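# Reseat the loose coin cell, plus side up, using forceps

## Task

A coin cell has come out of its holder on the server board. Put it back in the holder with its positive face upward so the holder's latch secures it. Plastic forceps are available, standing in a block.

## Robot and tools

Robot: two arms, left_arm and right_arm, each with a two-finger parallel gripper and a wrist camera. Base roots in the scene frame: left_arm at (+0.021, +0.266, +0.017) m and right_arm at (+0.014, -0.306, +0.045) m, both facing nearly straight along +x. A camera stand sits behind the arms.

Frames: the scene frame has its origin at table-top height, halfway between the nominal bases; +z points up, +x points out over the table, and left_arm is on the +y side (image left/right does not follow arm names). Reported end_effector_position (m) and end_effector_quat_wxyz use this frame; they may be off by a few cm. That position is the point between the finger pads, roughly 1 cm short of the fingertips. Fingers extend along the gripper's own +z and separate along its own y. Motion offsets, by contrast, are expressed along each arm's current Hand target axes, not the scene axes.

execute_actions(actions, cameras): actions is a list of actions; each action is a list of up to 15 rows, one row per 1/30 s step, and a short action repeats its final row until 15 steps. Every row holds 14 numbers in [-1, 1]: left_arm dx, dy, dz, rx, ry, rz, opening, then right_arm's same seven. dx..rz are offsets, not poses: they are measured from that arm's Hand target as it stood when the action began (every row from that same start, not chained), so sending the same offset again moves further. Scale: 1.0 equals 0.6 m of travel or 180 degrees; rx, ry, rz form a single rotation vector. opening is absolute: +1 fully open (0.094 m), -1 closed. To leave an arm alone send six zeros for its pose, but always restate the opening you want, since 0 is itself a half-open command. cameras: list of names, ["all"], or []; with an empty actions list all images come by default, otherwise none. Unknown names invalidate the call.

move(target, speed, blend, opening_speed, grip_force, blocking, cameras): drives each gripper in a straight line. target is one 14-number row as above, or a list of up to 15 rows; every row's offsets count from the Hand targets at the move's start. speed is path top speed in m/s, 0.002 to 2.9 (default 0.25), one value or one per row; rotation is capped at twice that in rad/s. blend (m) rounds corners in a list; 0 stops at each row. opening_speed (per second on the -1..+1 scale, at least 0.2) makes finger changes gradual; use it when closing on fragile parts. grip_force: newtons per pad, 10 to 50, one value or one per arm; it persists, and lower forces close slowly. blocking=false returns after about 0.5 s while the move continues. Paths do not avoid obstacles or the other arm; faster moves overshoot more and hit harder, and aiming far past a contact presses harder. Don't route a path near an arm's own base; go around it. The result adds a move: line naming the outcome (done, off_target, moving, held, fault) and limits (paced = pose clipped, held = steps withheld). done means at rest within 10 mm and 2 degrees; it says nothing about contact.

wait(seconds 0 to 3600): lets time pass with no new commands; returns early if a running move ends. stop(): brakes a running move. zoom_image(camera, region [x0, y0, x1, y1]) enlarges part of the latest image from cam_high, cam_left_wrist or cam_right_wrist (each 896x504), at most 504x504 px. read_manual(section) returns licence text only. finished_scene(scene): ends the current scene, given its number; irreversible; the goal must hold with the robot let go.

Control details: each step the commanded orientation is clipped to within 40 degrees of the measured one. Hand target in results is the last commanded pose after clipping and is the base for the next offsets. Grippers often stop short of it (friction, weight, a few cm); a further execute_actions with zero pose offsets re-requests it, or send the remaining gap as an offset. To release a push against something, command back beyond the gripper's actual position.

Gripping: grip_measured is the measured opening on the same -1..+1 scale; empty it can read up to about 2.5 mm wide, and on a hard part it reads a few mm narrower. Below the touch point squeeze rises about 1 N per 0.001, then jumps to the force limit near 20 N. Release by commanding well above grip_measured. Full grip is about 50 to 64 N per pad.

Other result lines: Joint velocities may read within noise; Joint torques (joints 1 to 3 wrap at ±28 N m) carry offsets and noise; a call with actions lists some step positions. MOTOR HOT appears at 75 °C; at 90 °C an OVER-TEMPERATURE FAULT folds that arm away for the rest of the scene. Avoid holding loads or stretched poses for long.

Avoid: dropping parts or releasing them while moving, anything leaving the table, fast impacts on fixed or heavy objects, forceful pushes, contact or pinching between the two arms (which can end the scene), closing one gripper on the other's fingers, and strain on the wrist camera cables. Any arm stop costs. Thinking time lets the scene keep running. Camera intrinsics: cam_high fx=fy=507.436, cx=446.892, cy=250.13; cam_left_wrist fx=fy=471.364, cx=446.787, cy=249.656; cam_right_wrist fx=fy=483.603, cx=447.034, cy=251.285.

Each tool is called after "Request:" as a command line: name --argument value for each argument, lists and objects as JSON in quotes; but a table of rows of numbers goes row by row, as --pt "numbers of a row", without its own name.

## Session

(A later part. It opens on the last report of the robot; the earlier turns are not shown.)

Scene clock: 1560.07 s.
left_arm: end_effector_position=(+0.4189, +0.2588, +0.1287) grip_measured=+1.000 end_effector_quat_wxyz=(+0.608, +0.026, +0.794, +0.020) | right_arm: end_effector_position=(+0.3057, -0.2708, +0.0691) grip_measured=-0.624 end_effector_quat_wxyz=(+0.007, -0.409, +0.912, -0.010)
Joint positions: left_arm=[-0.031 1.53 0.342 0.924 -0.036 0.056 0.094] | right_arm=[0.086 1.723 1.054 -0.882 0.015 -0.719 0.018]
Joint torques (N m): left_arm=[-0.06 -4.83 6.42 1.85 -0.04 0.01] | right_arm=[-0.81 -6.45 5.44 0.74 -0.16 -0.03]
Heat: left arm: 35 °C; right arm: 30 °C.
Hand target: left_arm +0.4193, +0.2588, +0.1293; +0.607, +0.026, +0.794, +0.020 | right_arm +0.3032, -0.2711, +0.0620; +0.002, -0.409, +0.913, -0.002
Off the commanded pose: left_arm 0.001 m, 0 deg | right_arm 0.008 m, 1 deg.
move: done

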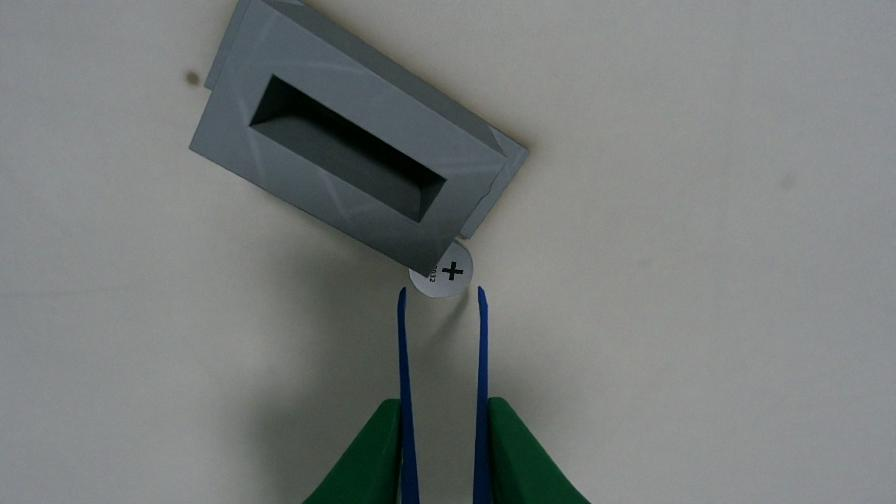

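Request:
move --target '[0,0,0,0,0,0,1, 0,0,0.0133,0,0,0,-0.622]' --speed 0.04 --cameras '["cam_right_wrist"]'

Request:
zoom_image --camera "cam_right_wrist" --region '[350, 200, 540, 320]'

Scene clock: 1568.77 s.
left_arm: end_effector_position=(+0.4189, +0.2588, +0.1287) grip_measured=+1.000 end_effector_quat_wxyz=(+0.608, +0.026, +0.794, +0.020) | right_arm: end_effector_position=(+0.3057, -0.2708, +0.0610) grip_measured=-0.624 end_effector_quat_wxyz=(+0.007, -0.409, +0.912, -0.010)
Joint positions: left_arm=[-0.031 1.53 0.342 0.924 -0.036 0.056 0.094] | right_arm=[0.086 1.738 1.035 -0.849 0.015 -0.72 0.018]
Joint torques (N m): left_arm=[-0.06 -4.83 6.41 1.85 -0.05 0] | right_arm=[-0.8 -6.53 5.41 0.7 -0.16 -0.03]
Heat: left arm: 35 °C; right arm: 30 °C.
Hand target: left_arm +0.4193, +0.2588, +0.1293; +0.607, +0.026, +0.794, +0.020 | right_arm +0.3032, -0.2711, +0.0540; +0.002, -0.409, +0.913, -0.002
Off the commanded pose: left_arm 0.001 m, 0 deg | right_arm 0.007 m, 1 deg.
move: done

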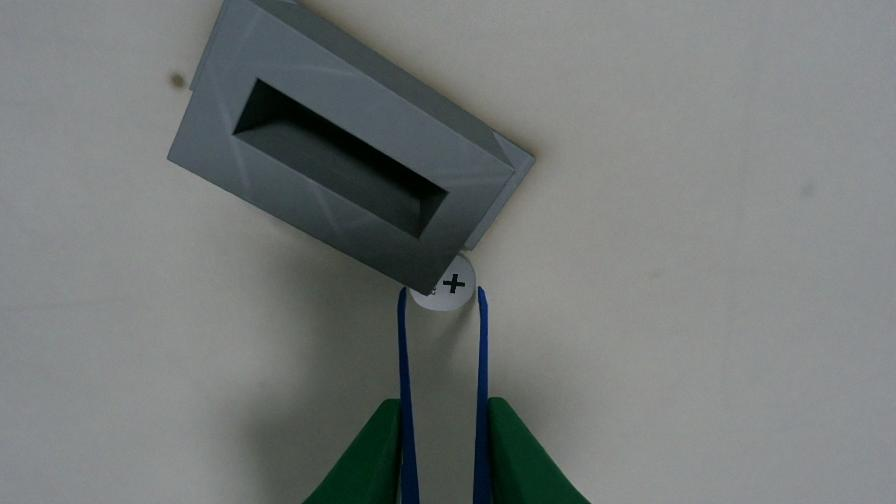

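Scaled by 2.653 from the camera's image (finer frame: 1280x720).

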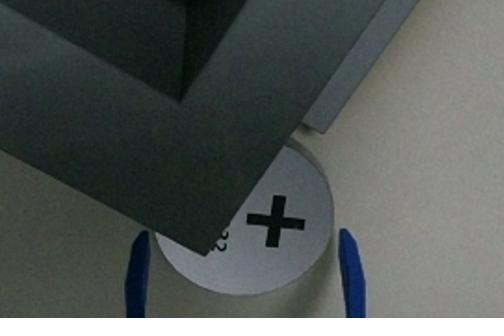

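Request:
move --target '[0,0,0,0,0,0,1, -0.001,0,0.0045,0,0,0,-0.622]' --speed 0.03 --cameras '["cam_right_wrist"]'

Request:
zoom_image --camera "cam_right_wrist" --region '[350, 200, 540, 320]'

Scene clock: 1587.83 s.
left_arm: end_effector_position=(+0.4189, +0.2588, +0.1287) grip_measured=+1.000 end_effector_quat_wxyz=(+0.608, +0.026, +0.794, +0.020) | right_arm: end_effector_position=(+0.3077, -0.2705, +0.0593) grip_measured=-0.624 end_effector_quat_wxyz=(+0.009, -0.409, +0.912, -0.010)
Joint positions: left_arm=[-0.031 1.53 0.342 0.924 -0.036 0.056 0.094] | right_arm=[0.086 1.744 1.035 -0.839 0.015 -0.72 0.018]
Joint torques (N m): left_arm=[-0.08 -4.85 6.42 1.85 -0.04 0.01] | right_arm=[-0.7 -6.56 5.05 0.73 -0.16 -0.02]
Heat: left arm: 35 °C; right arm: 30 °C.
Hand target: left_arm +0.4193, +0.2588, +0.1293; +0.607, +0.026, +0.794, +0.020 | right_arm +0.3036, -0.2707, +0.0513; +0.002, -0.409, +0.913, -0.002
Off the commanded pose: left_arm 0.001 m, 0 deg | right_arm 0.009 m, 1 deg.
move: done

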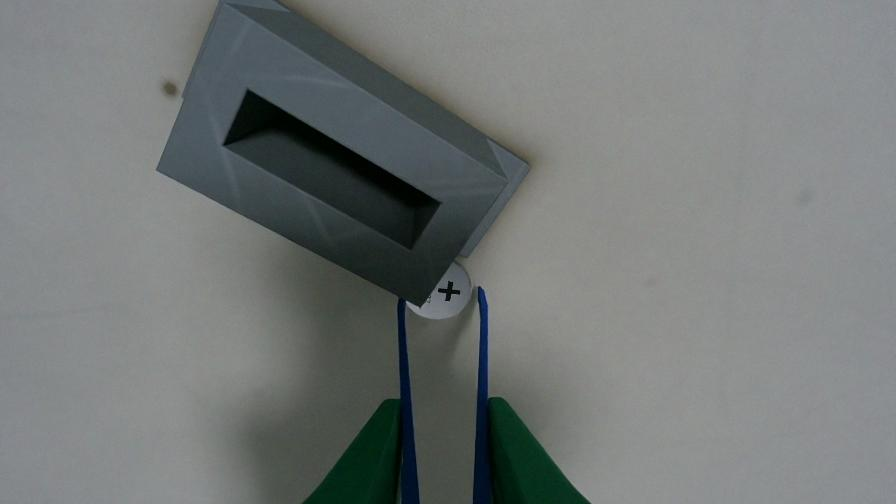

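Scaled by 2.653 from the camera's image (finer frame: 1280x720).

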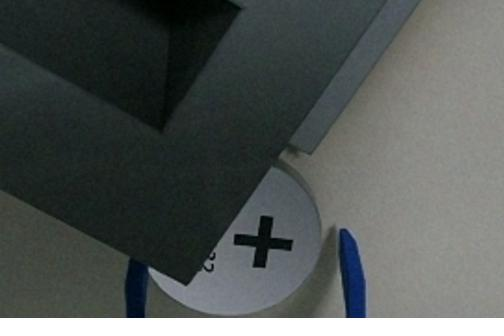

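Request:
move --target '[0,0,0,0,0,0,1, 0,0,0,0,0,0,-0.66]' --opening_speed 0.2 --cameras '["cam_right_wrist"]'

Request:
zoom_image --camera "cam_right_wrist" --region '[350, 200, 540, 320]'

Scene clock: 1608.70 s.
left_arm: end_effector_position=(+0.4189, +0.2588, +0.1287) grip_measured=+1.000 end_effector_quat_wxyz=(+0.608, +0.026, +0.794, +0.020) | right_arm: end_effector_position=(+0.3078, -0.2705, +0.0593) grip_measured=-0.658 end_effector_quat_wxyz=(+0.009, -0.409, +0.912, -0.011)
Joint positions: left_arm=[-0.031 1.53 0.342 0.924 -0.036 0.056 0.094] | right_arm=[0.086 1.744 1.035 -0.838 0.015 -0.72 0.016]
Joint torques (N m): left_arm=[-0.09 -4.85 6.41 1.86 -0.05 0.01] | right_arm=[-0.68 -6.54 5.05 0.74 -0.16 -0.02]
Heat: left arm: 35 °C; right arm: 30 °C.
Hand target: left_arm +0.4193, +0.2588, +0.1293; +0.607, +0.026, +0.794, +0.020 | right_arm +0.3037, -0.2707, +0.0513; +0.002, -0.409, +0.913, -0.002
Off the commanded pose: left_arm 0.001 m, 0 deg | right_arm 0.009 m, 1 deg.
move: done

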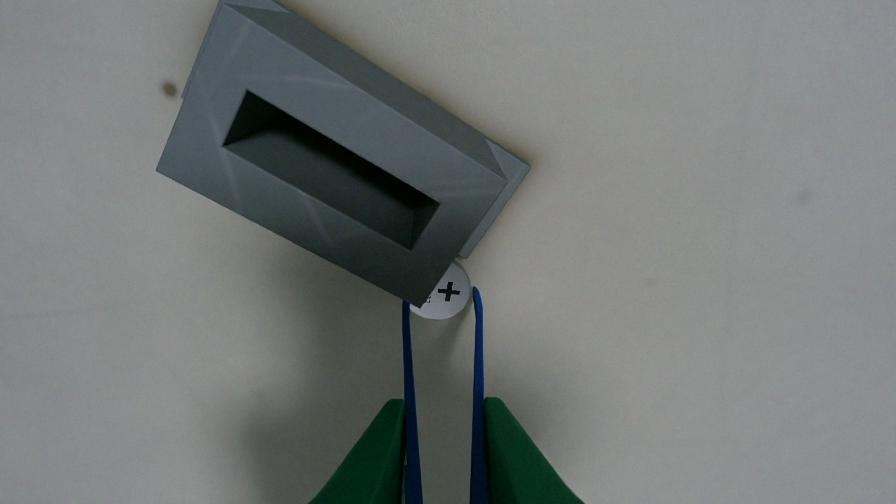

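Scaled by 2.653 from the camera's image (finer frame: 1280x720).

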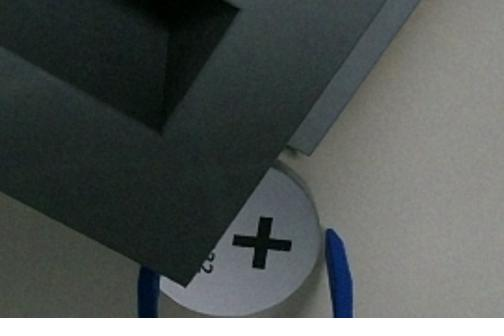

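Request:
zoom_image --camera "cam_right_wrist" --region '[395, 250, 495, 330]'

Scaled by 5.040 from the camera's image (finer frame: 1280x720).

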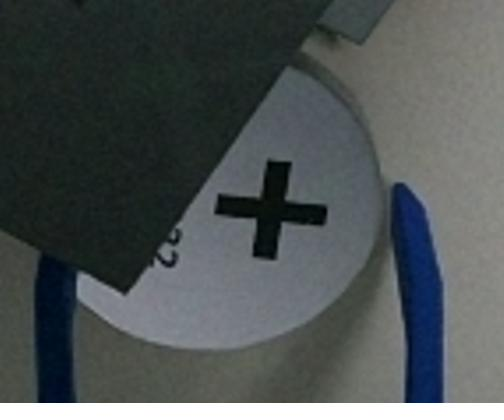

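Request:
move --target '[0,0,0,0,0,0,1, 0,0,0,0,0,0,-0.62]' --opening_speed 0.3

Request:
move --target '[0,0,0,0,0,0,1, 0,0,-0.05,0,0,0,-0.62]' --speed 0.06 --cameras '["cam_right_wrist"]'

Request:
zoom_image --camera "cam_right_wrist" --region '[350, 200, 540, 320]'

Scene clock: 1670.80 s.
left_arm: end_effector_position=(+0.4189, +0.2588, +0.1287) grip_measured=+1.000 end_effector_quat_wxyz=(+0.608, +0.026, +0.794, +0.020) | right_arm: end_effector_position=(+0.3078, -0.2705, +0.0593) grip_measured=-0.622 end_effector_quat_wxyz=(+0.009, -0.409, +0.912, -0.011)
Joint positions: left_arm=[-0.031 1.53 0.342 0.924 -0.036 0.056 0.094] | right_arm=[0.086 1.744 1.035 -0.838 0.015 -0.72 0.018]
Joint torques (N m): left_arm=[-0.09 -4.85 6.42 1.85 -0.05 0.01] | right_arm=[-0.66 -6.56 5.04 0.74 -0.17 -0.02]
Heat: left arm: 35 °C; right arm: 29 °C.
Hand target: left_arm +0.4193, +0.2588, +0.1293; +0.607, +0.026, +0.794, +0.020 | right_arm +0.3037, -0.2707, +0.0513; +0.002, -0.409, +0.913, -0.002
Off the commanded pose: left_arm 0.001 m, 0 deg | right_arm 0.009 m, 1 deg.
move: done

Scene clock: 1672.10 s.
left_arm: end_effector_position=(+0.4189, +0.2588, +0.1287) grip_measured=+1.000 end_effector_quat_wxyz=(+0.608, +0.026, +0.794, +0.020) | right_arm: end_effector_position=(+0.2964, -0.2720, +0.0692) grip_measured=-0.622 end_effector_quat_wxyz=(-0.016, -0.410, +0.912, -0.003)
Joint positions: left_arm=[-0.031 1.53 0.342 0.924 -0.036 0.056 0.094] | right_arm=[0.086 1.734 1.067 -0.933 0.015 -0.72 0.018]
Joint torques (N m): left_arm=[-0.06 -4.82 6.41 1.86 -0.05 0.01] | right_arm=[-0.68 -9.98 8.72 0.37 -0.16 -0.02]
Heat: left arm: 35 °C; right arm: 29 °C.
Hand target: left_arm +0.4193, +0.2588, +0.1293; +0.607, +0.026, +0.794, +0.020 | right_arm +0.3034, -0.2707, +0.0813; +0.002, -0.409, +0.913, -0.002
Off the commanded pose: left_arm 0.001 m, 0 deg | right_arm 0.014 m, 2 deg.
move: off_target (right_arm)

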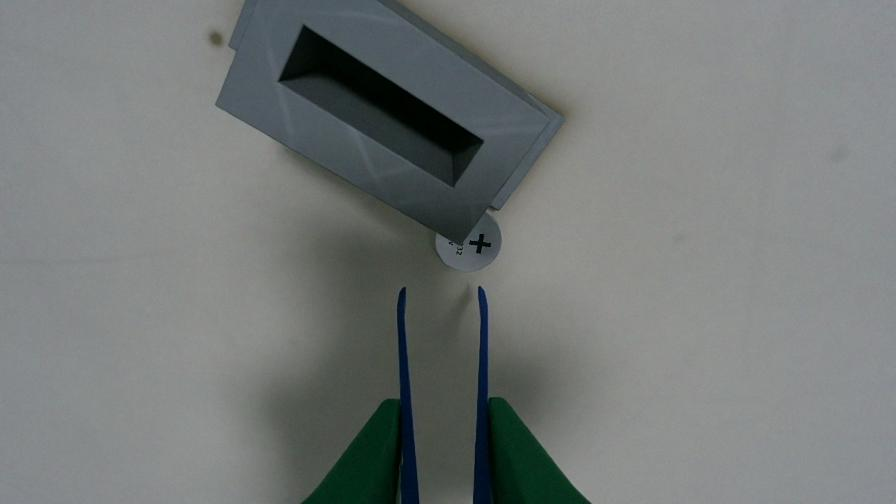

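Scaled by 2.653 from the camera's image (finer frame: 1280x720).

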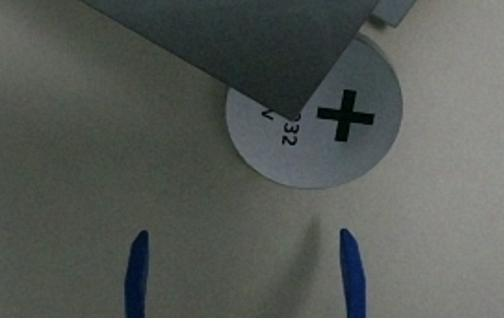

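Request:
move --target '[0,0,0,0,0,0,1, 0,0.001,0.0305,0,0,0,-0.613]' --speed 0.05 --cameras '["cam_right_wrist"]'

Request:
zoom_image --camera "cam_right_wrist" --region '[350, 200, 540, 320]'

Scene clock: 1693.43 s.
left_arm: end_effector_position=(+0.4189, +0.2588, +0.1287) grip_measured=+1.000 end_effector_quat_wxyz=(+0.608, +0.026, +0.794, +0.020) | right_arm: end_effector_position=(+0.3048, -0.2709, +0.0669) grip_measured=-0.615 end_effector_quat_wxyz=(+0.002, -0.409, +0.912, -0.008)
Joint positions: left_arm=[-0.031 1.53 0.342 0.924 -0.036 0.056 0.094] | right_arm=[0.086 1.734 1.057 -0.886 0.015 -0.72 0.018]
Joint torques (N m): left_arm=[-0.08 -4.85 6.41 1.85 -0.05 0.01] | right_arm=[-0.54 -7.53 5.38 0.69 -0.16 0]
Heat: left arm: 35 °C; right arm: 29 °C.
Hand target: left_arm +0.4193, +0.2588, +0.1293; +0.607, +0.026, +0.794, +0.020 | right_arm +0.3031, -0.2703, +0.0630; +0.002, -0.409, +0.913, -0.002
Off the commanded pose: left_arm 0.001 m, 0 deg | right_arm 0.004 m, 1 deg.
move: done

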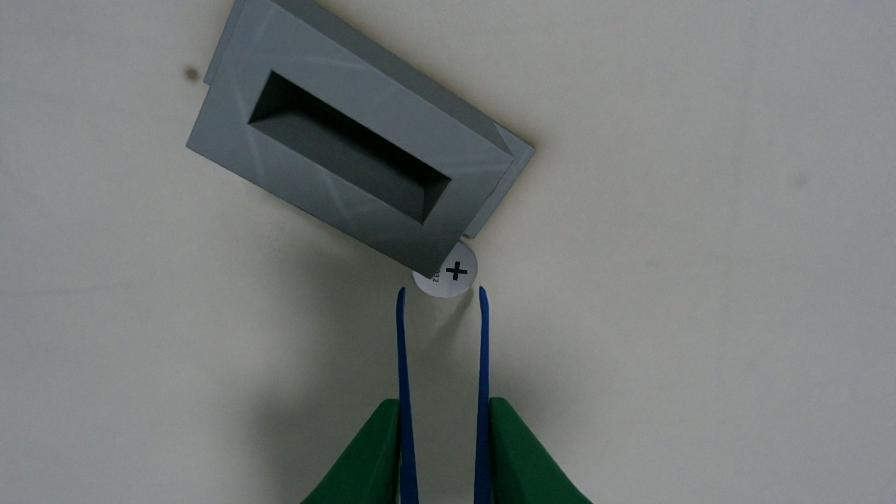

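Scaled by 2.653 from the camera's image (finer frame: 1280x720).

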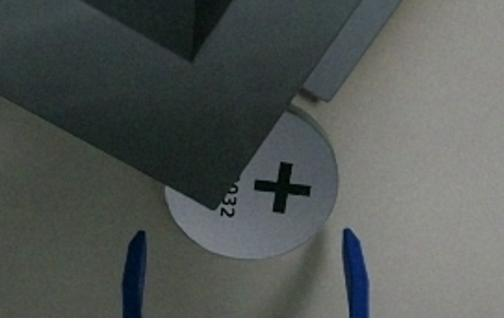

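Request:
move --target '[0,0,0,0,0,0,1, -0.0013,-0.0015,0.0158,0,0,0,-0.613]' --speed 0.05 --cameras '["cam_right_wrist"]'

Request:
zoom_image --camera "cam_right_wrist" --region '[395, 250, 495, 330]'

Scene clock: 1718.20 s.
left_arm: end_effector_position=(+0.4189, +0.2588, +0.1287) grip_measured=+1.000 end_effector_quat_wxyz=(+0.608, +0.026, +0.794, +0.020) | right_arm: end_effector_position=(+0.3072, -0.2706, +0.0608) grip_measured=-0.615 end_effector_quat_wxyz=(+0.007, -0.409, +0.912, -0.010)
Joint positions: left_arm=[-0.031 1.53 0.342 0.924 -0.036 0.056 0.094] | right_arm=[0.086 1.742 1.04 -0.848 0.015 -0.72 0.018]
Joint torques (N m): left_arm=[-0.06 -4.83 6.43 1.85 -0.04 0.01] | right_arm=[-0.58 -6.57 5.37 0.72 -0.16 -0.01]
Heat: left arm: 35 °C; right arm: 29 °C.
Hand target: left_arm +0.4193, +0.2588, +0.1293; +0.607, +0.026, +0.794, +0.020 | right_arm +0.3044, -0.2703, +0.0536; +0.002, -0.409, +0.913, -0.002
Off the commanded pose: left_arm 0.001 m, 0 deg | right_arm 0.008 m, 1 deg.
move: done

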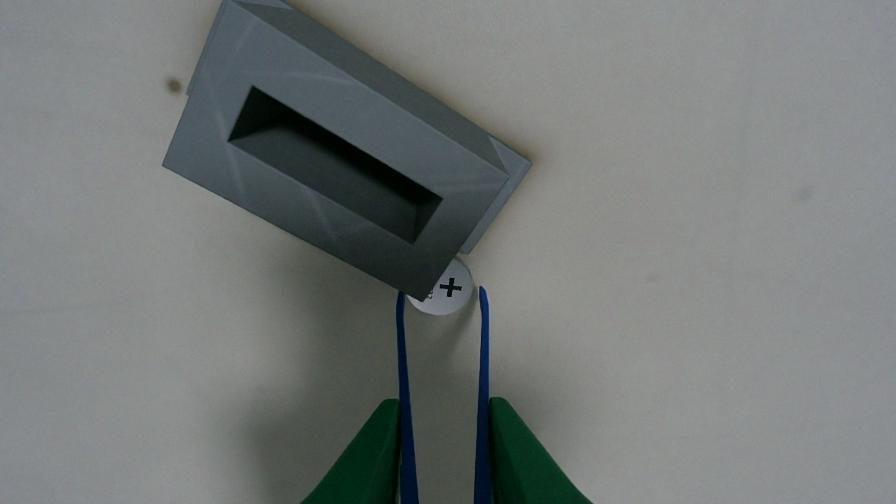

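Scaled by 5.040 from the camera's image (finer frame: 1280x720).

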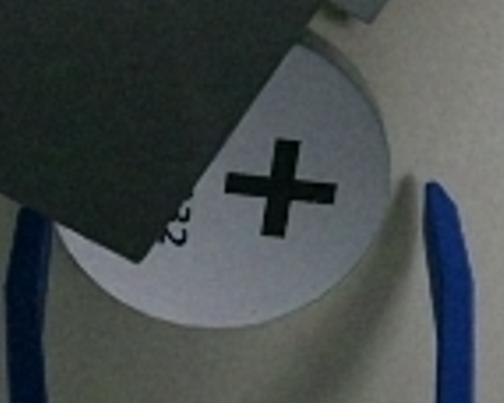

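Request:
move --target '[0,0,0,0,0,0,1, 0,0,0,-0.006,0,0,-0.613]' --speed 0.05 --cameras '["cam_right_wrist"]'

Request:
zoom_image --camera "cam_right_wrist" --region '[395, 250, 495, 330]'

Scene clock: 1747.23 s.
left_arm: end_effector_position=(+0.4189, +0.2588, +0.1287) grip_measured=+1.000 end_effector_quat_wxyz=(+0.608, +0.026, +0.794, +0.020) | right_arm: end_effector_position=(+0.3062, -0.2714, +0.0577) grip_measured=-0.615 end_effector_quat_wxyz=(+0.004, -0.409, +0.913, -0.004)
Joint positions: left_arm=[-0.031 1.53 0.342 0.924 -0.036 0.056 0.094] | right_arm=[0.079 1.753 1.04 -0.848 0.006 -0.725 0.018]
Joint torques (N m): left_arm=[-0.05 -4.83 6.41 1.86 -0.05 0.01] | right_arm=[-0.75 -6.71 6.48 0.56 -0.21 -0.03]
Heat: left arm: 35 °C; right arm: 30 °C.
Hand target: left_arm +0.4193, +0.2588, +0.1293; +0.607, +0.026, +0.794, +0.020 | right_arm +0.3044, -0.2703, +0.0536; -0.002, -0.408, +0.913, +0.007
Off the commanded pose: left_arm 0.001 m, 0 deg | right_arm 0.005 m, 1 deg.
move: done

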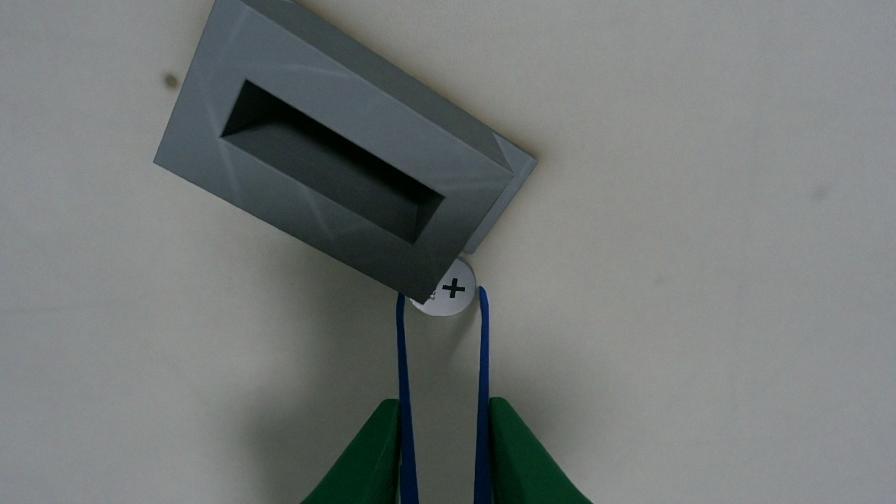

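Scaled by 5.040 from the camera's image (finer frame: 1280x720).

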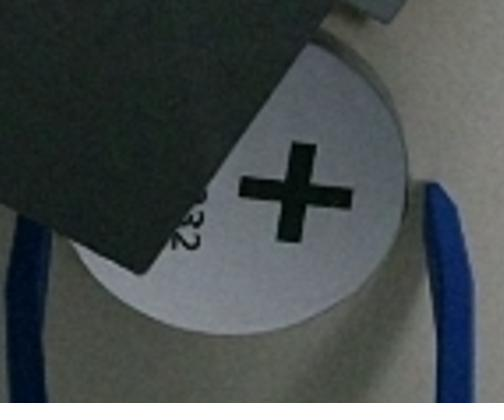

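Request:
move --target '[0,0,0,0,0,0,1, 0,0,0,0,0,0,-0.66]' --opening_speed 0.2 --cameras '["cam_right_wrist"]'

Request:
zoom_image --camera "cam_right_wrist" --region '[395, 250, 495, 330]'

Scene clock: 1755.10 s.
left_arm: end_effector_position=(+0.4189, +0.2588, +0.1287) grip_measured=+1.000 end_effector_quat_wxyz=(+0.608, +0.026, +0.794, +0.020) | right_arm: end_effector_position=(+0.3062, -0.2713, +0.0577) grip_measured=-0.657 end_effector_quat_wxyz=(+0.004, -0.409, +0.913, -0.004)
Joint positions: left_arm=[-0.031 1.53 0.342 0.924 -0.036 0.056 0.094] | right_arm=[0.079 1.753 1.04 -0.848 0.006 -0.726 0.016]
Joint torques (N m): left_arm=[-0.08 -4.81 6.42 1.86 -0.05 0.01] | right_arm=[-0.75 -6.6 6.54 0.56 -0.23 -0.04]
Heat: left arm: 35 °C; right arm: 30 °C.
Hand target: left_arm +0.4193, +0.2588, +0.1293; +0.607, +0.026, +0.794, +0.020 | right_arm +0.3044, -0.2704, +0.0536; -0.002, -0.409, +0.913, +0.007
Off the commanded pose: left_arm 0.001 m, 0 deg | right_arm 0.005 m, 1 deg.
move: done

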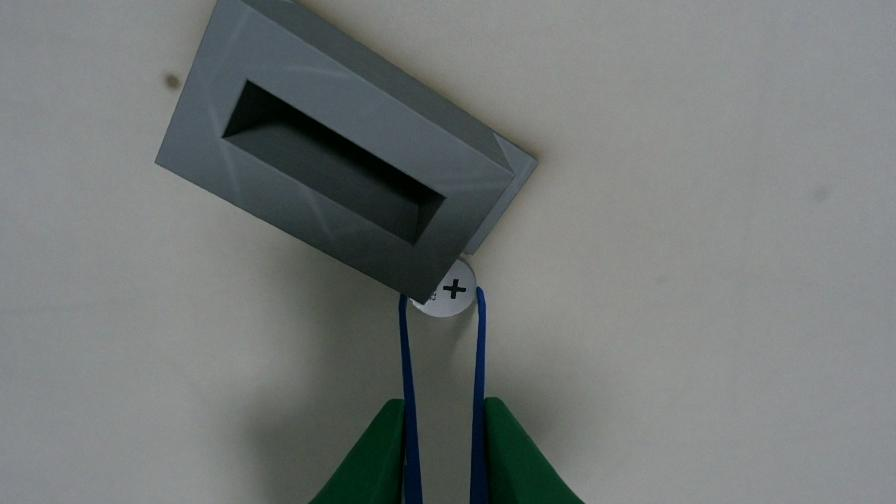

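Scaled by 5.040 from the camera's image (finer frame: 1280x720).

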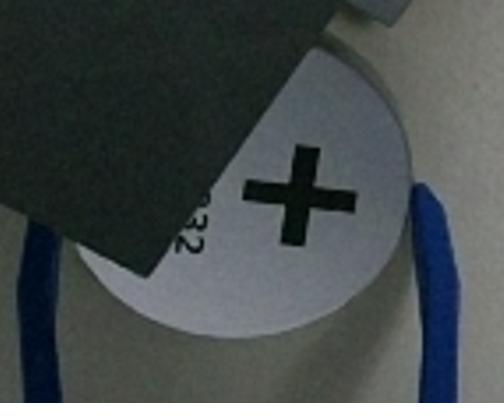

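Request:
move --target '[0,0,0,0,0,0,1, 0,0,0,0,0,0,-0.70]' --opening_speed 0.2 --cameras '["cam_right_wrist"]'

Request:
zoom_image --camera "cam_right_wrist" --region '[395, 250, 495, 330]'

Scene clock: 1760.50 s.
left_arm: end_effector_position=(+0.4189, +0.2588, +0.1287) grip_measured=+1.000 end_effector_quat_wxyz=(+0.608, +0.026, +0.794, +0.020) | right_arm: end_effector_position=(+0.3062, -0.2713, +0.0577) grip_measured=-0.697 end_effector_quat_wxyz=(+0.004, -0.409, +0.913, -0.004)
Joint positions: left_arm=[-0.031 1.53 0.342 0.924 -0.036 0.056 0.094] | right_arm=[0.079 1.753 1.04 -0.848 0.006 -0.726 0.014]
Joint torques (N m): left_arm=[-0.06 -4.85 6.43 1.85 -0.05 0] | right_arm=[-0.75 -6.57 6.53 0.57 -0.23 -0.04]
Heat: left arm: 35 °C; right arm: 30 °C.
Hand target: left_arm +0.4193, +0.2588, +0.1293; +0.607, +0.026, +0.794, +0.020 | right_arm +0.3044, -0.2704, +0.0536; -0.002, -0.409, +0.913, +0.007
Off the commanded pose: left_arm 0.001 m, 0 deg | right_arm 0.005 m, 1 deg.
move: done

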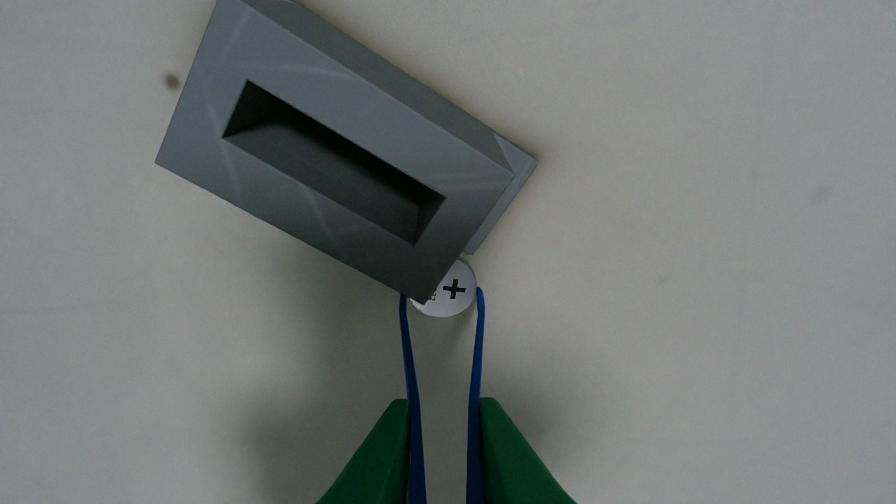

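Scaled by 5.040 from the camera's image (finer frame: 1280x720).

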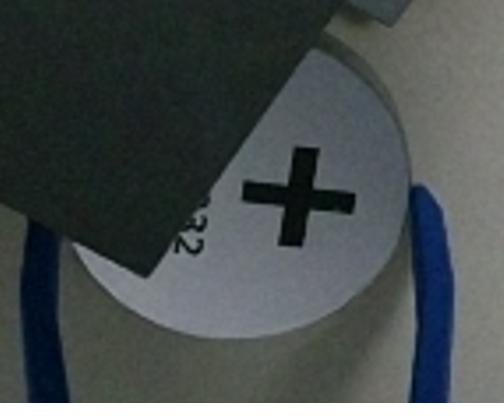

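Request:
move --target '[0,0,0,0,0,0,1, -0.003,-0.003,-0.05,0,0,0,-0.70]' --speed 0.04 --cameras '["cam_right_wrist"]'

Request:
zoom_image --camera "cam_right_wrist" --region '[350, 200, 540, 320]'

Scene clock: 1771.10 s.
left_arm: end_effector_position=(+0.4189, +0.2588, +0.1287) grip_measured=+1.000 end_effector_quat_wxyz=(+0.608, +0.026, +0.794, +0.020) | right_arm: end_effector_position=(+0.3004, -0.2720, +0.0718) grip_measured=-0.698 end_effector_quat_wxyz=(-0.020, -0.410, +0.912, +0.003)
Joint positions: left_arm=[-0.031 1.53 0.342 0.924 -0.036 0.056 0.094] | right_arm=[0.079 1.753 1.101 -0.958 0.006 -0.728 0.014]
Joint torques (N m): left_arm=[-0.06 -4.83 6.39 1.84 -0.05 0] | right_arm=[-0.91 -10 8.75 0.4 -0.22 -0.04]
Heat: left arm: 35 °C; right arm: 30 °C.
Hand target: left_arm +0.4193, +0.2588, +0.1293; +0.607, +0.026, +0.794, +0.020 | right_arm +0.3072, -0.2706, +0.0835; -0.002, -0.409, +0.913, +0.007
Off the commanded pose: left_arm 0.001 m, 0 deg | right_arm 0.014 m, 2 deg.
move: off_target (right_arm)

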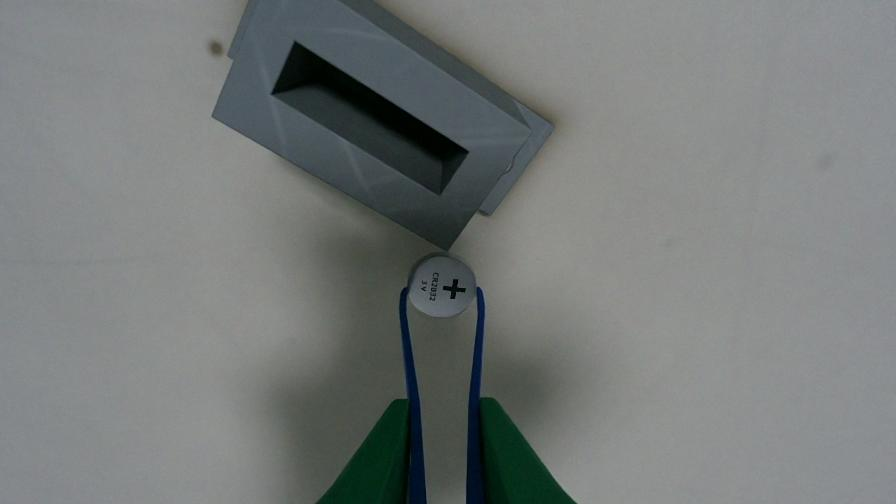

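Scaled by 2.653 from the camera's image (finer frame: 1280x720).

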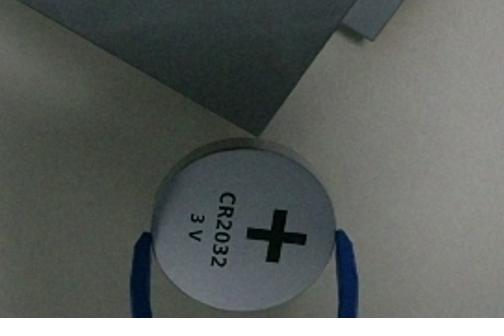

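Request:
move --pt "0 0 0 0 0 0 1 0 0 -0.13 0 0 0 -0.70" --pt "0 0 0 0 0 0 1 -0.2316 0.2162 -0.14 0.006 -0.19 0 -0.70" --speed 0.1 --blend 0.02 --cameras '["cam_right_wrist"]'

Request:
zoom_image --camera "cam_right_wrist" --region '[350, 200, 540, 320]'

Scene clock: 1826.93 s.
left_arm: end_effector_position=(+0.4189, +0.2588, +0.1287) grip_measured=+1.000 end_effector_quat_wxyz=(+0.608, +0.026, +0.794, +0.020) | right_arm: end_effector_position=(+0.3053, -0.0822, +0.1646) grip_measured=-0.698 end_effector_quat_wxyz=(+0.258, -0.389, +0.876, +0.119)
Joint positions: left_arm=[-0.031 1.53 0.342 0.924 -0.036 0.056 0.094] | right_arm=[0.542 1.446 1.006 -0.57 -0.145 -0.214 0.014]
Joint torques (N m): left_arm=[-0.09 -4.83 6.43 1.86 -0.04 0] | right_arm=[0.76 -8.43 6.69 1.6 -0.01 0.12]
Heat: left arm: 35 °C; right arm: 32 °C.
Hand target: left_arm +0.4193, +0.2588, +0.1293; +0.607, +0.026, +0.794, +0.020 | right_arm +0.3038, -0.0815, +0.1698; +0.271, -0.388, +0.873, +0.118
Off the commanded pose: left_arm 0.001 m, 0 deg | right_arm 0.005 m, 1 deg.
move: done

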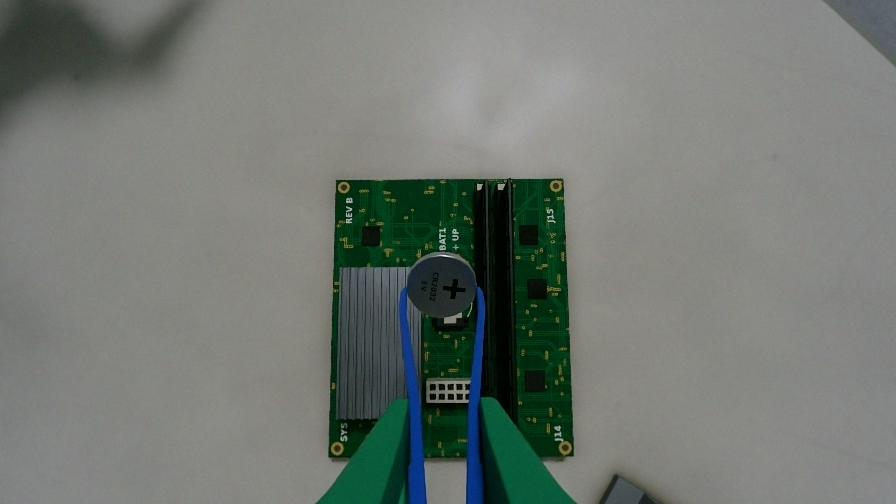

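Scaled by 2.653 from the camera's image (finer frame: 1280x720).

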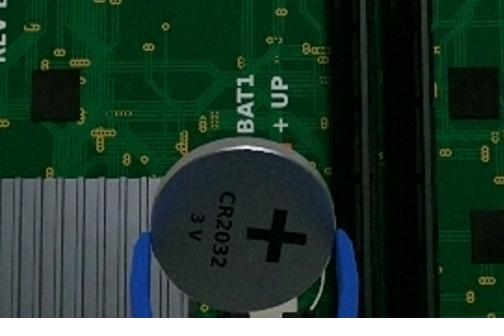

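Request:
move --target '[0,0,0,0,0,0,1, 0.0913,-0.0013,0.1335,0,0,0,-0.70]' --speed 0.1 --cameras '["cam_right_wrist"]'

Request:
zoom_image --camera "cam_right_wrist" --region '[330, 180, 560, 400]'

Scene clock: 1869.13 s.
left_arm: end_effector_position=(+0.4189, +0.2588, +0.1287) grip_measured=+1.000 end_effector_quat_wxyz=(+0.608, +0.026, +0.794, +0.020) | right_arm: end_effector_position=(+0.3068, -0.0813, +0.0799) grip_measured=-0.698 end_effector_quat_wxyz=(+0.275, -0.388, +0.871, +0.121)
Joint positions: left_arm=[-0.031 1.53 0.342 0.924 -0.036 0.056 0.094] | right_arm=[0.542 1.571 0.734 -0.138 -0.145 -0.213 0.014]
Joint torques (N m): left_arm=[-0.03 -4.81 6.43 1.85 -0.05 0.01] | right_arm=[0.39 -5.53 5.9 1.67 -0.03 0.06]
Heat: left arm: 35 °C; right arm: 31 °C.
Hand target: left_arm +0.4193, +0.2588, +0.1293; +0.607, +0.026, +0.794, +0.020 | right_arm +0.3046, -0.0822, +0.0727; +0.271, -0.388, +0.873, +0.118
Off the commanded pose: left_arm 0.001 m, 0 deg | right_arm 0.008 m, 1 deg.
move: done

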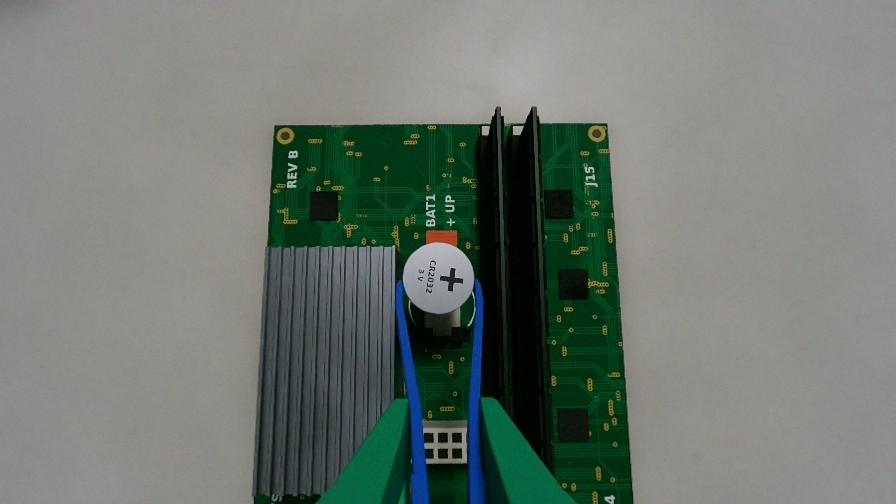

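Scaled by 2.191 from the camera's image (finer frame: 1280x720).

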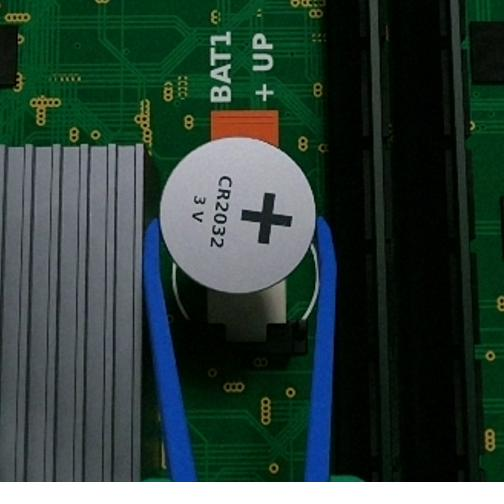

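Request:
zoom_image --camera "cam_right_wrist" --region '[385, 220, 505, 350]'

Scaled by 3.877 from the camera's image (finer frame: 1280x720).

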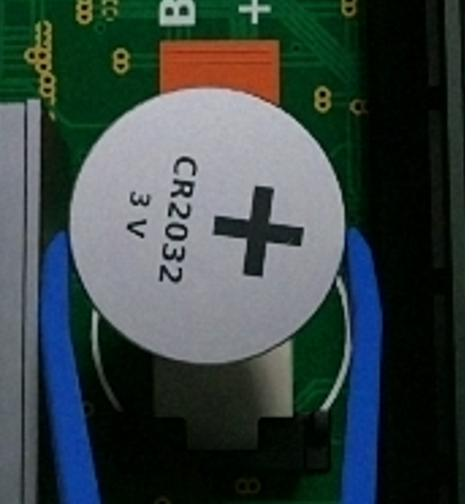

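Request:
move --target '[0,0,0,0,0,0,1, 0.0114,-0.0054,0.0043,0,0,0,-0.70]' --speed 0.04 --cameras '["cam_right_wrist"]'

Request:
zoom_image --camera "cam_right_wrist" --region '[385, 220, 505, 350]'

Scene clock: 1943.97 s.
left_arm: end_effector_position=(+0.4189, +0.2588, +0.1287) grip_measured=+1.000 end_effector_quat_wxyz=(+0.608, +0.026, +0.794, +0.020) | right_arm: end_effector_position=(+0.3047, -0.0843, +0.0733) grip_measured=-0.698 end_effector_quat_wxyz=(+0.274, -0.389, +0.871, +0.120)
Joint positions: left_arm=[-0.031 1.53 0.342 0.924 -0.036 0.056 0.094] | right_arm=[0.538 1.576 0.709 -0.11 -0.145 -0.219 0.014]
Joint torques (N m): left_arm=[-0.08 -4.82 6.42 1.85 -0.04 0.01] | right_arm=[-0.76 -5.49 5.79 1.67 -0.12 -0.04]
Heat: left arm: 35 °C; right arm: 28 °C.
Hand target: left_arm +0.4193, +0.2588, +0.1293; +0.607, +0.026, +0.794, +0.020 | right_arm +0.3041, -0.0875, +0.0666; +0.270, -0.388, +0.873, +0.118
Off the commanded pose: left_arm 0.001 m, 0 deg | right_arm 0.007 m, 1 deg.
move: done

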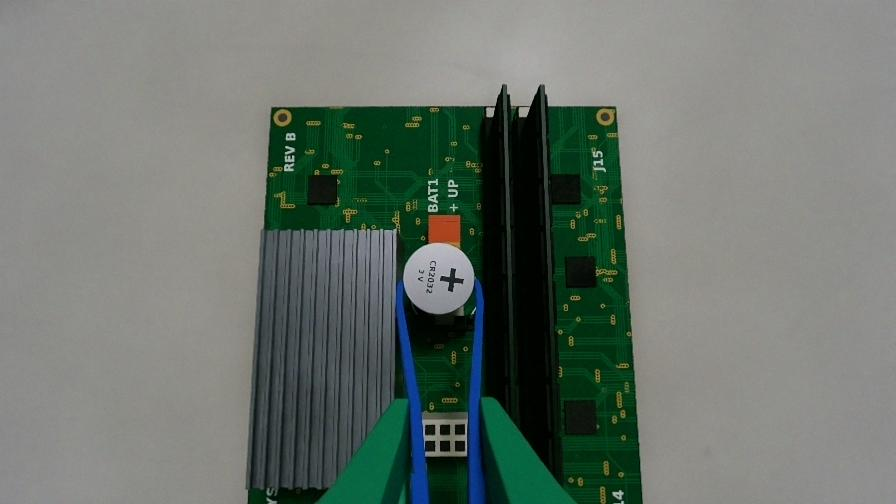

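Scaled by 3.877 from the camera's image (finer frame: 1280x720).

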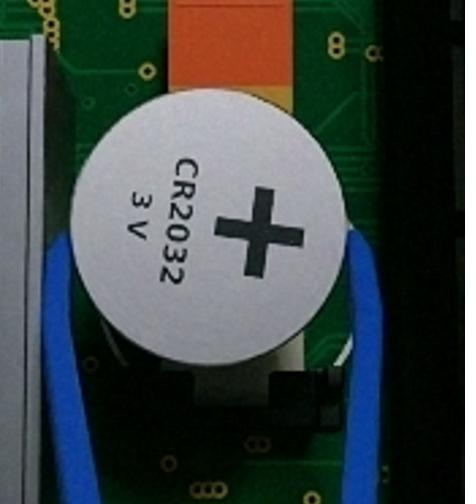

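Request:
move --target '[0,0,0,0,0,0,1, 0.0098,-0.0029,0.0135,0,0,0,-0.70]' --speed 0.04 --cameras '["cam_right_wrist"]'

Request:
zoom_image --camera "cam_right_wrist" --region '[385, 220, 505, 350]'

Scene clock: 1974.13 s.
left_arm: end_effector_position=(+0.4189, +0.2588, +0.1287) grip_measured=+1.000 end_effector_quat_wxyz=(+0.608, +0.026, +0.794, +0.020) | right_arm: end_effector_position=(+0.3062, -0.0863, +0.0631) grip_measured=-0.698 end_effector_quat_wxyz=(+0.275, -0.388, +0.872, +0.118)
Joint positions: left_arm=[-0.031 1.53 0.342 0.924 -0.036 0.056 0.094] | right_arm=[0.531 1.606 0.689 -0.062 -0.145 -0.225 0.014]
Joint torques (N m): left_arm=[-0.08 -4.85 6.38 1.86 -0.04 -0.01] | right_arm=[-0.75 -5.57 5.71 1.7 -0.17 -0.04]
Motor temperatures (°C): left_arm=[21 28 32 35 22 22 23] | right_arm=[24 28 25 27 23 22 23]
Heat: left arm: 35 °C; right arm: 28 °C.
Hand target: left_arm +0.4193, +0.2588, +0.1293; +0.607, +0.026, +0.794, +0.020 | right_arm +0.3053, -0.0889, +0.0567; +0.271, -0.388, +0.873, +0.118
Off the commanded pose: left_arm 0.001 m, 0 deg | right_arm 0.007 m, 1 deg.
move: done

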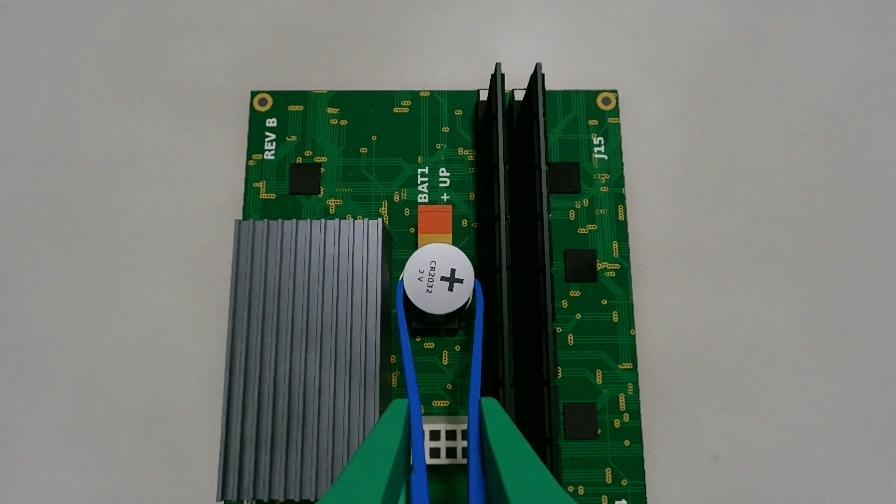

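Scaled by 3.877 from the camera's image (finer frame: 1280x720).

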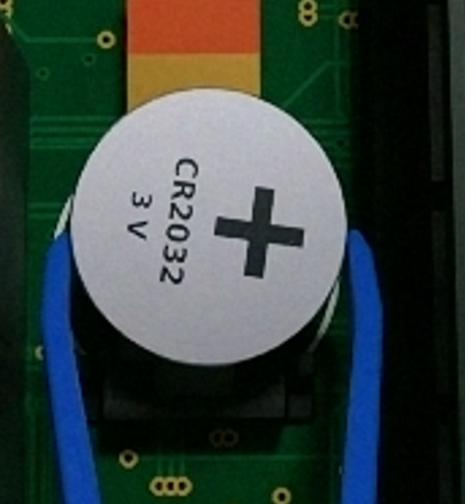

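Request:
move --target '[0,0,0,0,0,0,1, 0.0028,0,0.0041,-0.0072,0,-0.0089,-0.70]' --speed 0.04 --cameras '["cam_right_wrist"]'

Request:
zoom_image --camera "cam_right_wrist" --region '[385, 220, 505, 350]'

Scene clock: 2001.70 s.
left_arm: end_effector_position=(+0.4189, +0.2588, +0.1287) grip_measured=+1.000 end_effector_quat_wxyz=(+0.608, +0.026, +0.794, +0.020) | right_arm: end_effector_position=(+0.3090, -0.0870, +0.0618) grip_measured=-0.698 end_effector_quat_wxyz=(+0.278, -0.402, +0.864, +0.119)
Joint positions: left_arm=[-0.031 1.53 0.342 0.924 -0.036 0.056 0.094] | right_arm=[0.516 1.617 0.689 -0.048 -0.163 -0.265 0.014]
Joint torques (N m): left_arm=[-0.09 -4.82 6.43 1.84 -0.05 0] | right_arm=[-0.77 -5.45 5.76 1.6 -0.32 -0.04]
Heat: left arm: 35 °C; right arm: 28 °C.
Hand target: left_arm +0.4193, +0.2588, +0.1293; +0.607, +0.026, +0.794, +0.020 | right_arm +0.3053, -0.0890, +0.0537; +0.268, -0.404, +0.866, +0.124
Off the commanded pose: left_arm 0.001 m, 0 deg | right_arm 0.009 m, 1 deg.
move: done

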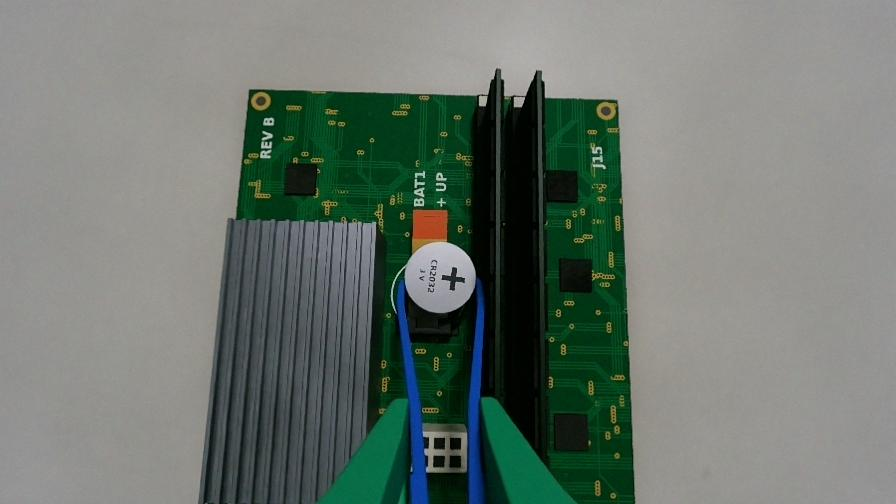

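Scaled by 3.877 from the camera's image (finer frame: 1280x720).

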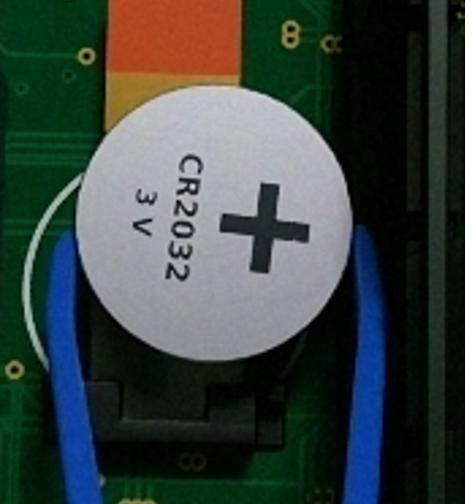

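Request:
move --target '[0,0,0,0,0,0,1, 0.0003,0.007,-0.0002,0,0,0,-0.70]' --speed 0.04 --cameras '["cam_right_wrist"]'

Request:
zoom_image --camera "cam_right_wrist" --region '[385, 220, 505, 350]'

Scene clock: 2042.47 s.
left_arm: end_effector_position=(+0.4189, +0.2588, +0.1287) grip_measured=+1.000 end_effector_quat_wxyz=(+0.608, +0.026, +0.794, +0.020) | right_arm: end_effector_position=(+0.3090, -0.0870, +0.0617) grip_measured=-0.698 end_effector_quat_wxyz=(+0.278, -0.402, +0.864, +0.119)
Joint positions: left_arm=[-0.031 1.53 0.342 0.924 -0.036 0.056 0.094] | right_arm=[0.516 1.617 0.689 -0.047 -0.163 -0.266 0.014]
Joint torques (N m): left_arm=[-0.06 -4.85 6.39 1.85 -0.04 0] | right_arm=[0.61 -5.86 5.22 1.61 -0.22 0.1]
Heat: left arm: 35 °C; right arm: 27 °C.
Hand target: left_arm +0.4193, +0.2588, +0.1293; +0.607, +0.026, +0.794, +0.020 | right_arm +0.3018, -0.0864, +0.0536; +0.268, -0.404, +0.866, +0.124
Off the commanded pose: left_arm 0.001 m, 0 deg | right_arm 0.011 m, 1 deg.
move: off_target (right_arm)

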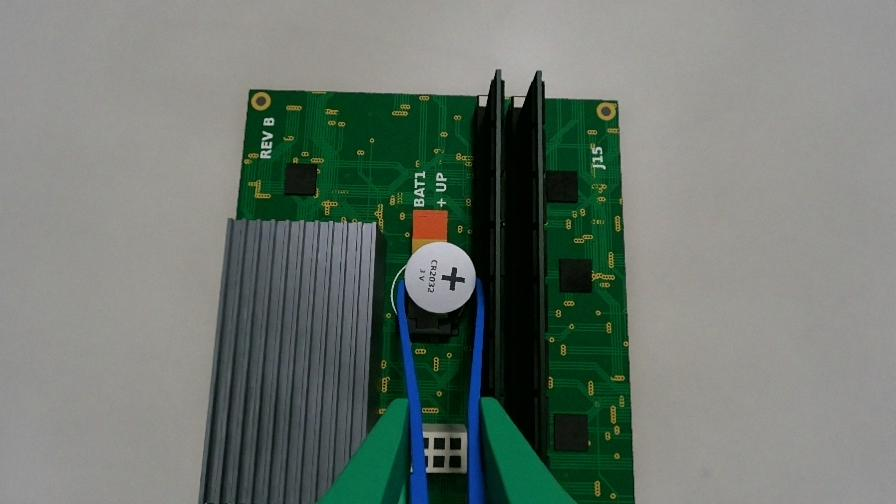

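Scaled by 3.877 from the camera's image (finer frame: 1280x720).

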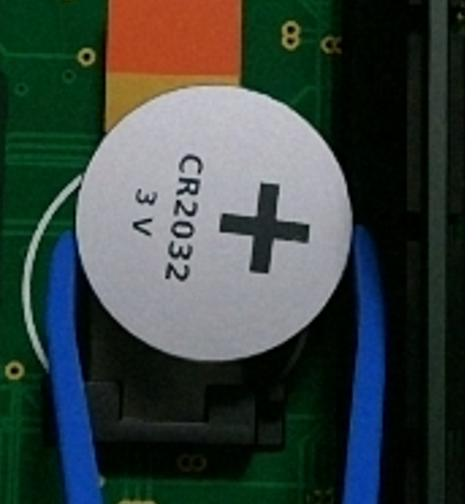

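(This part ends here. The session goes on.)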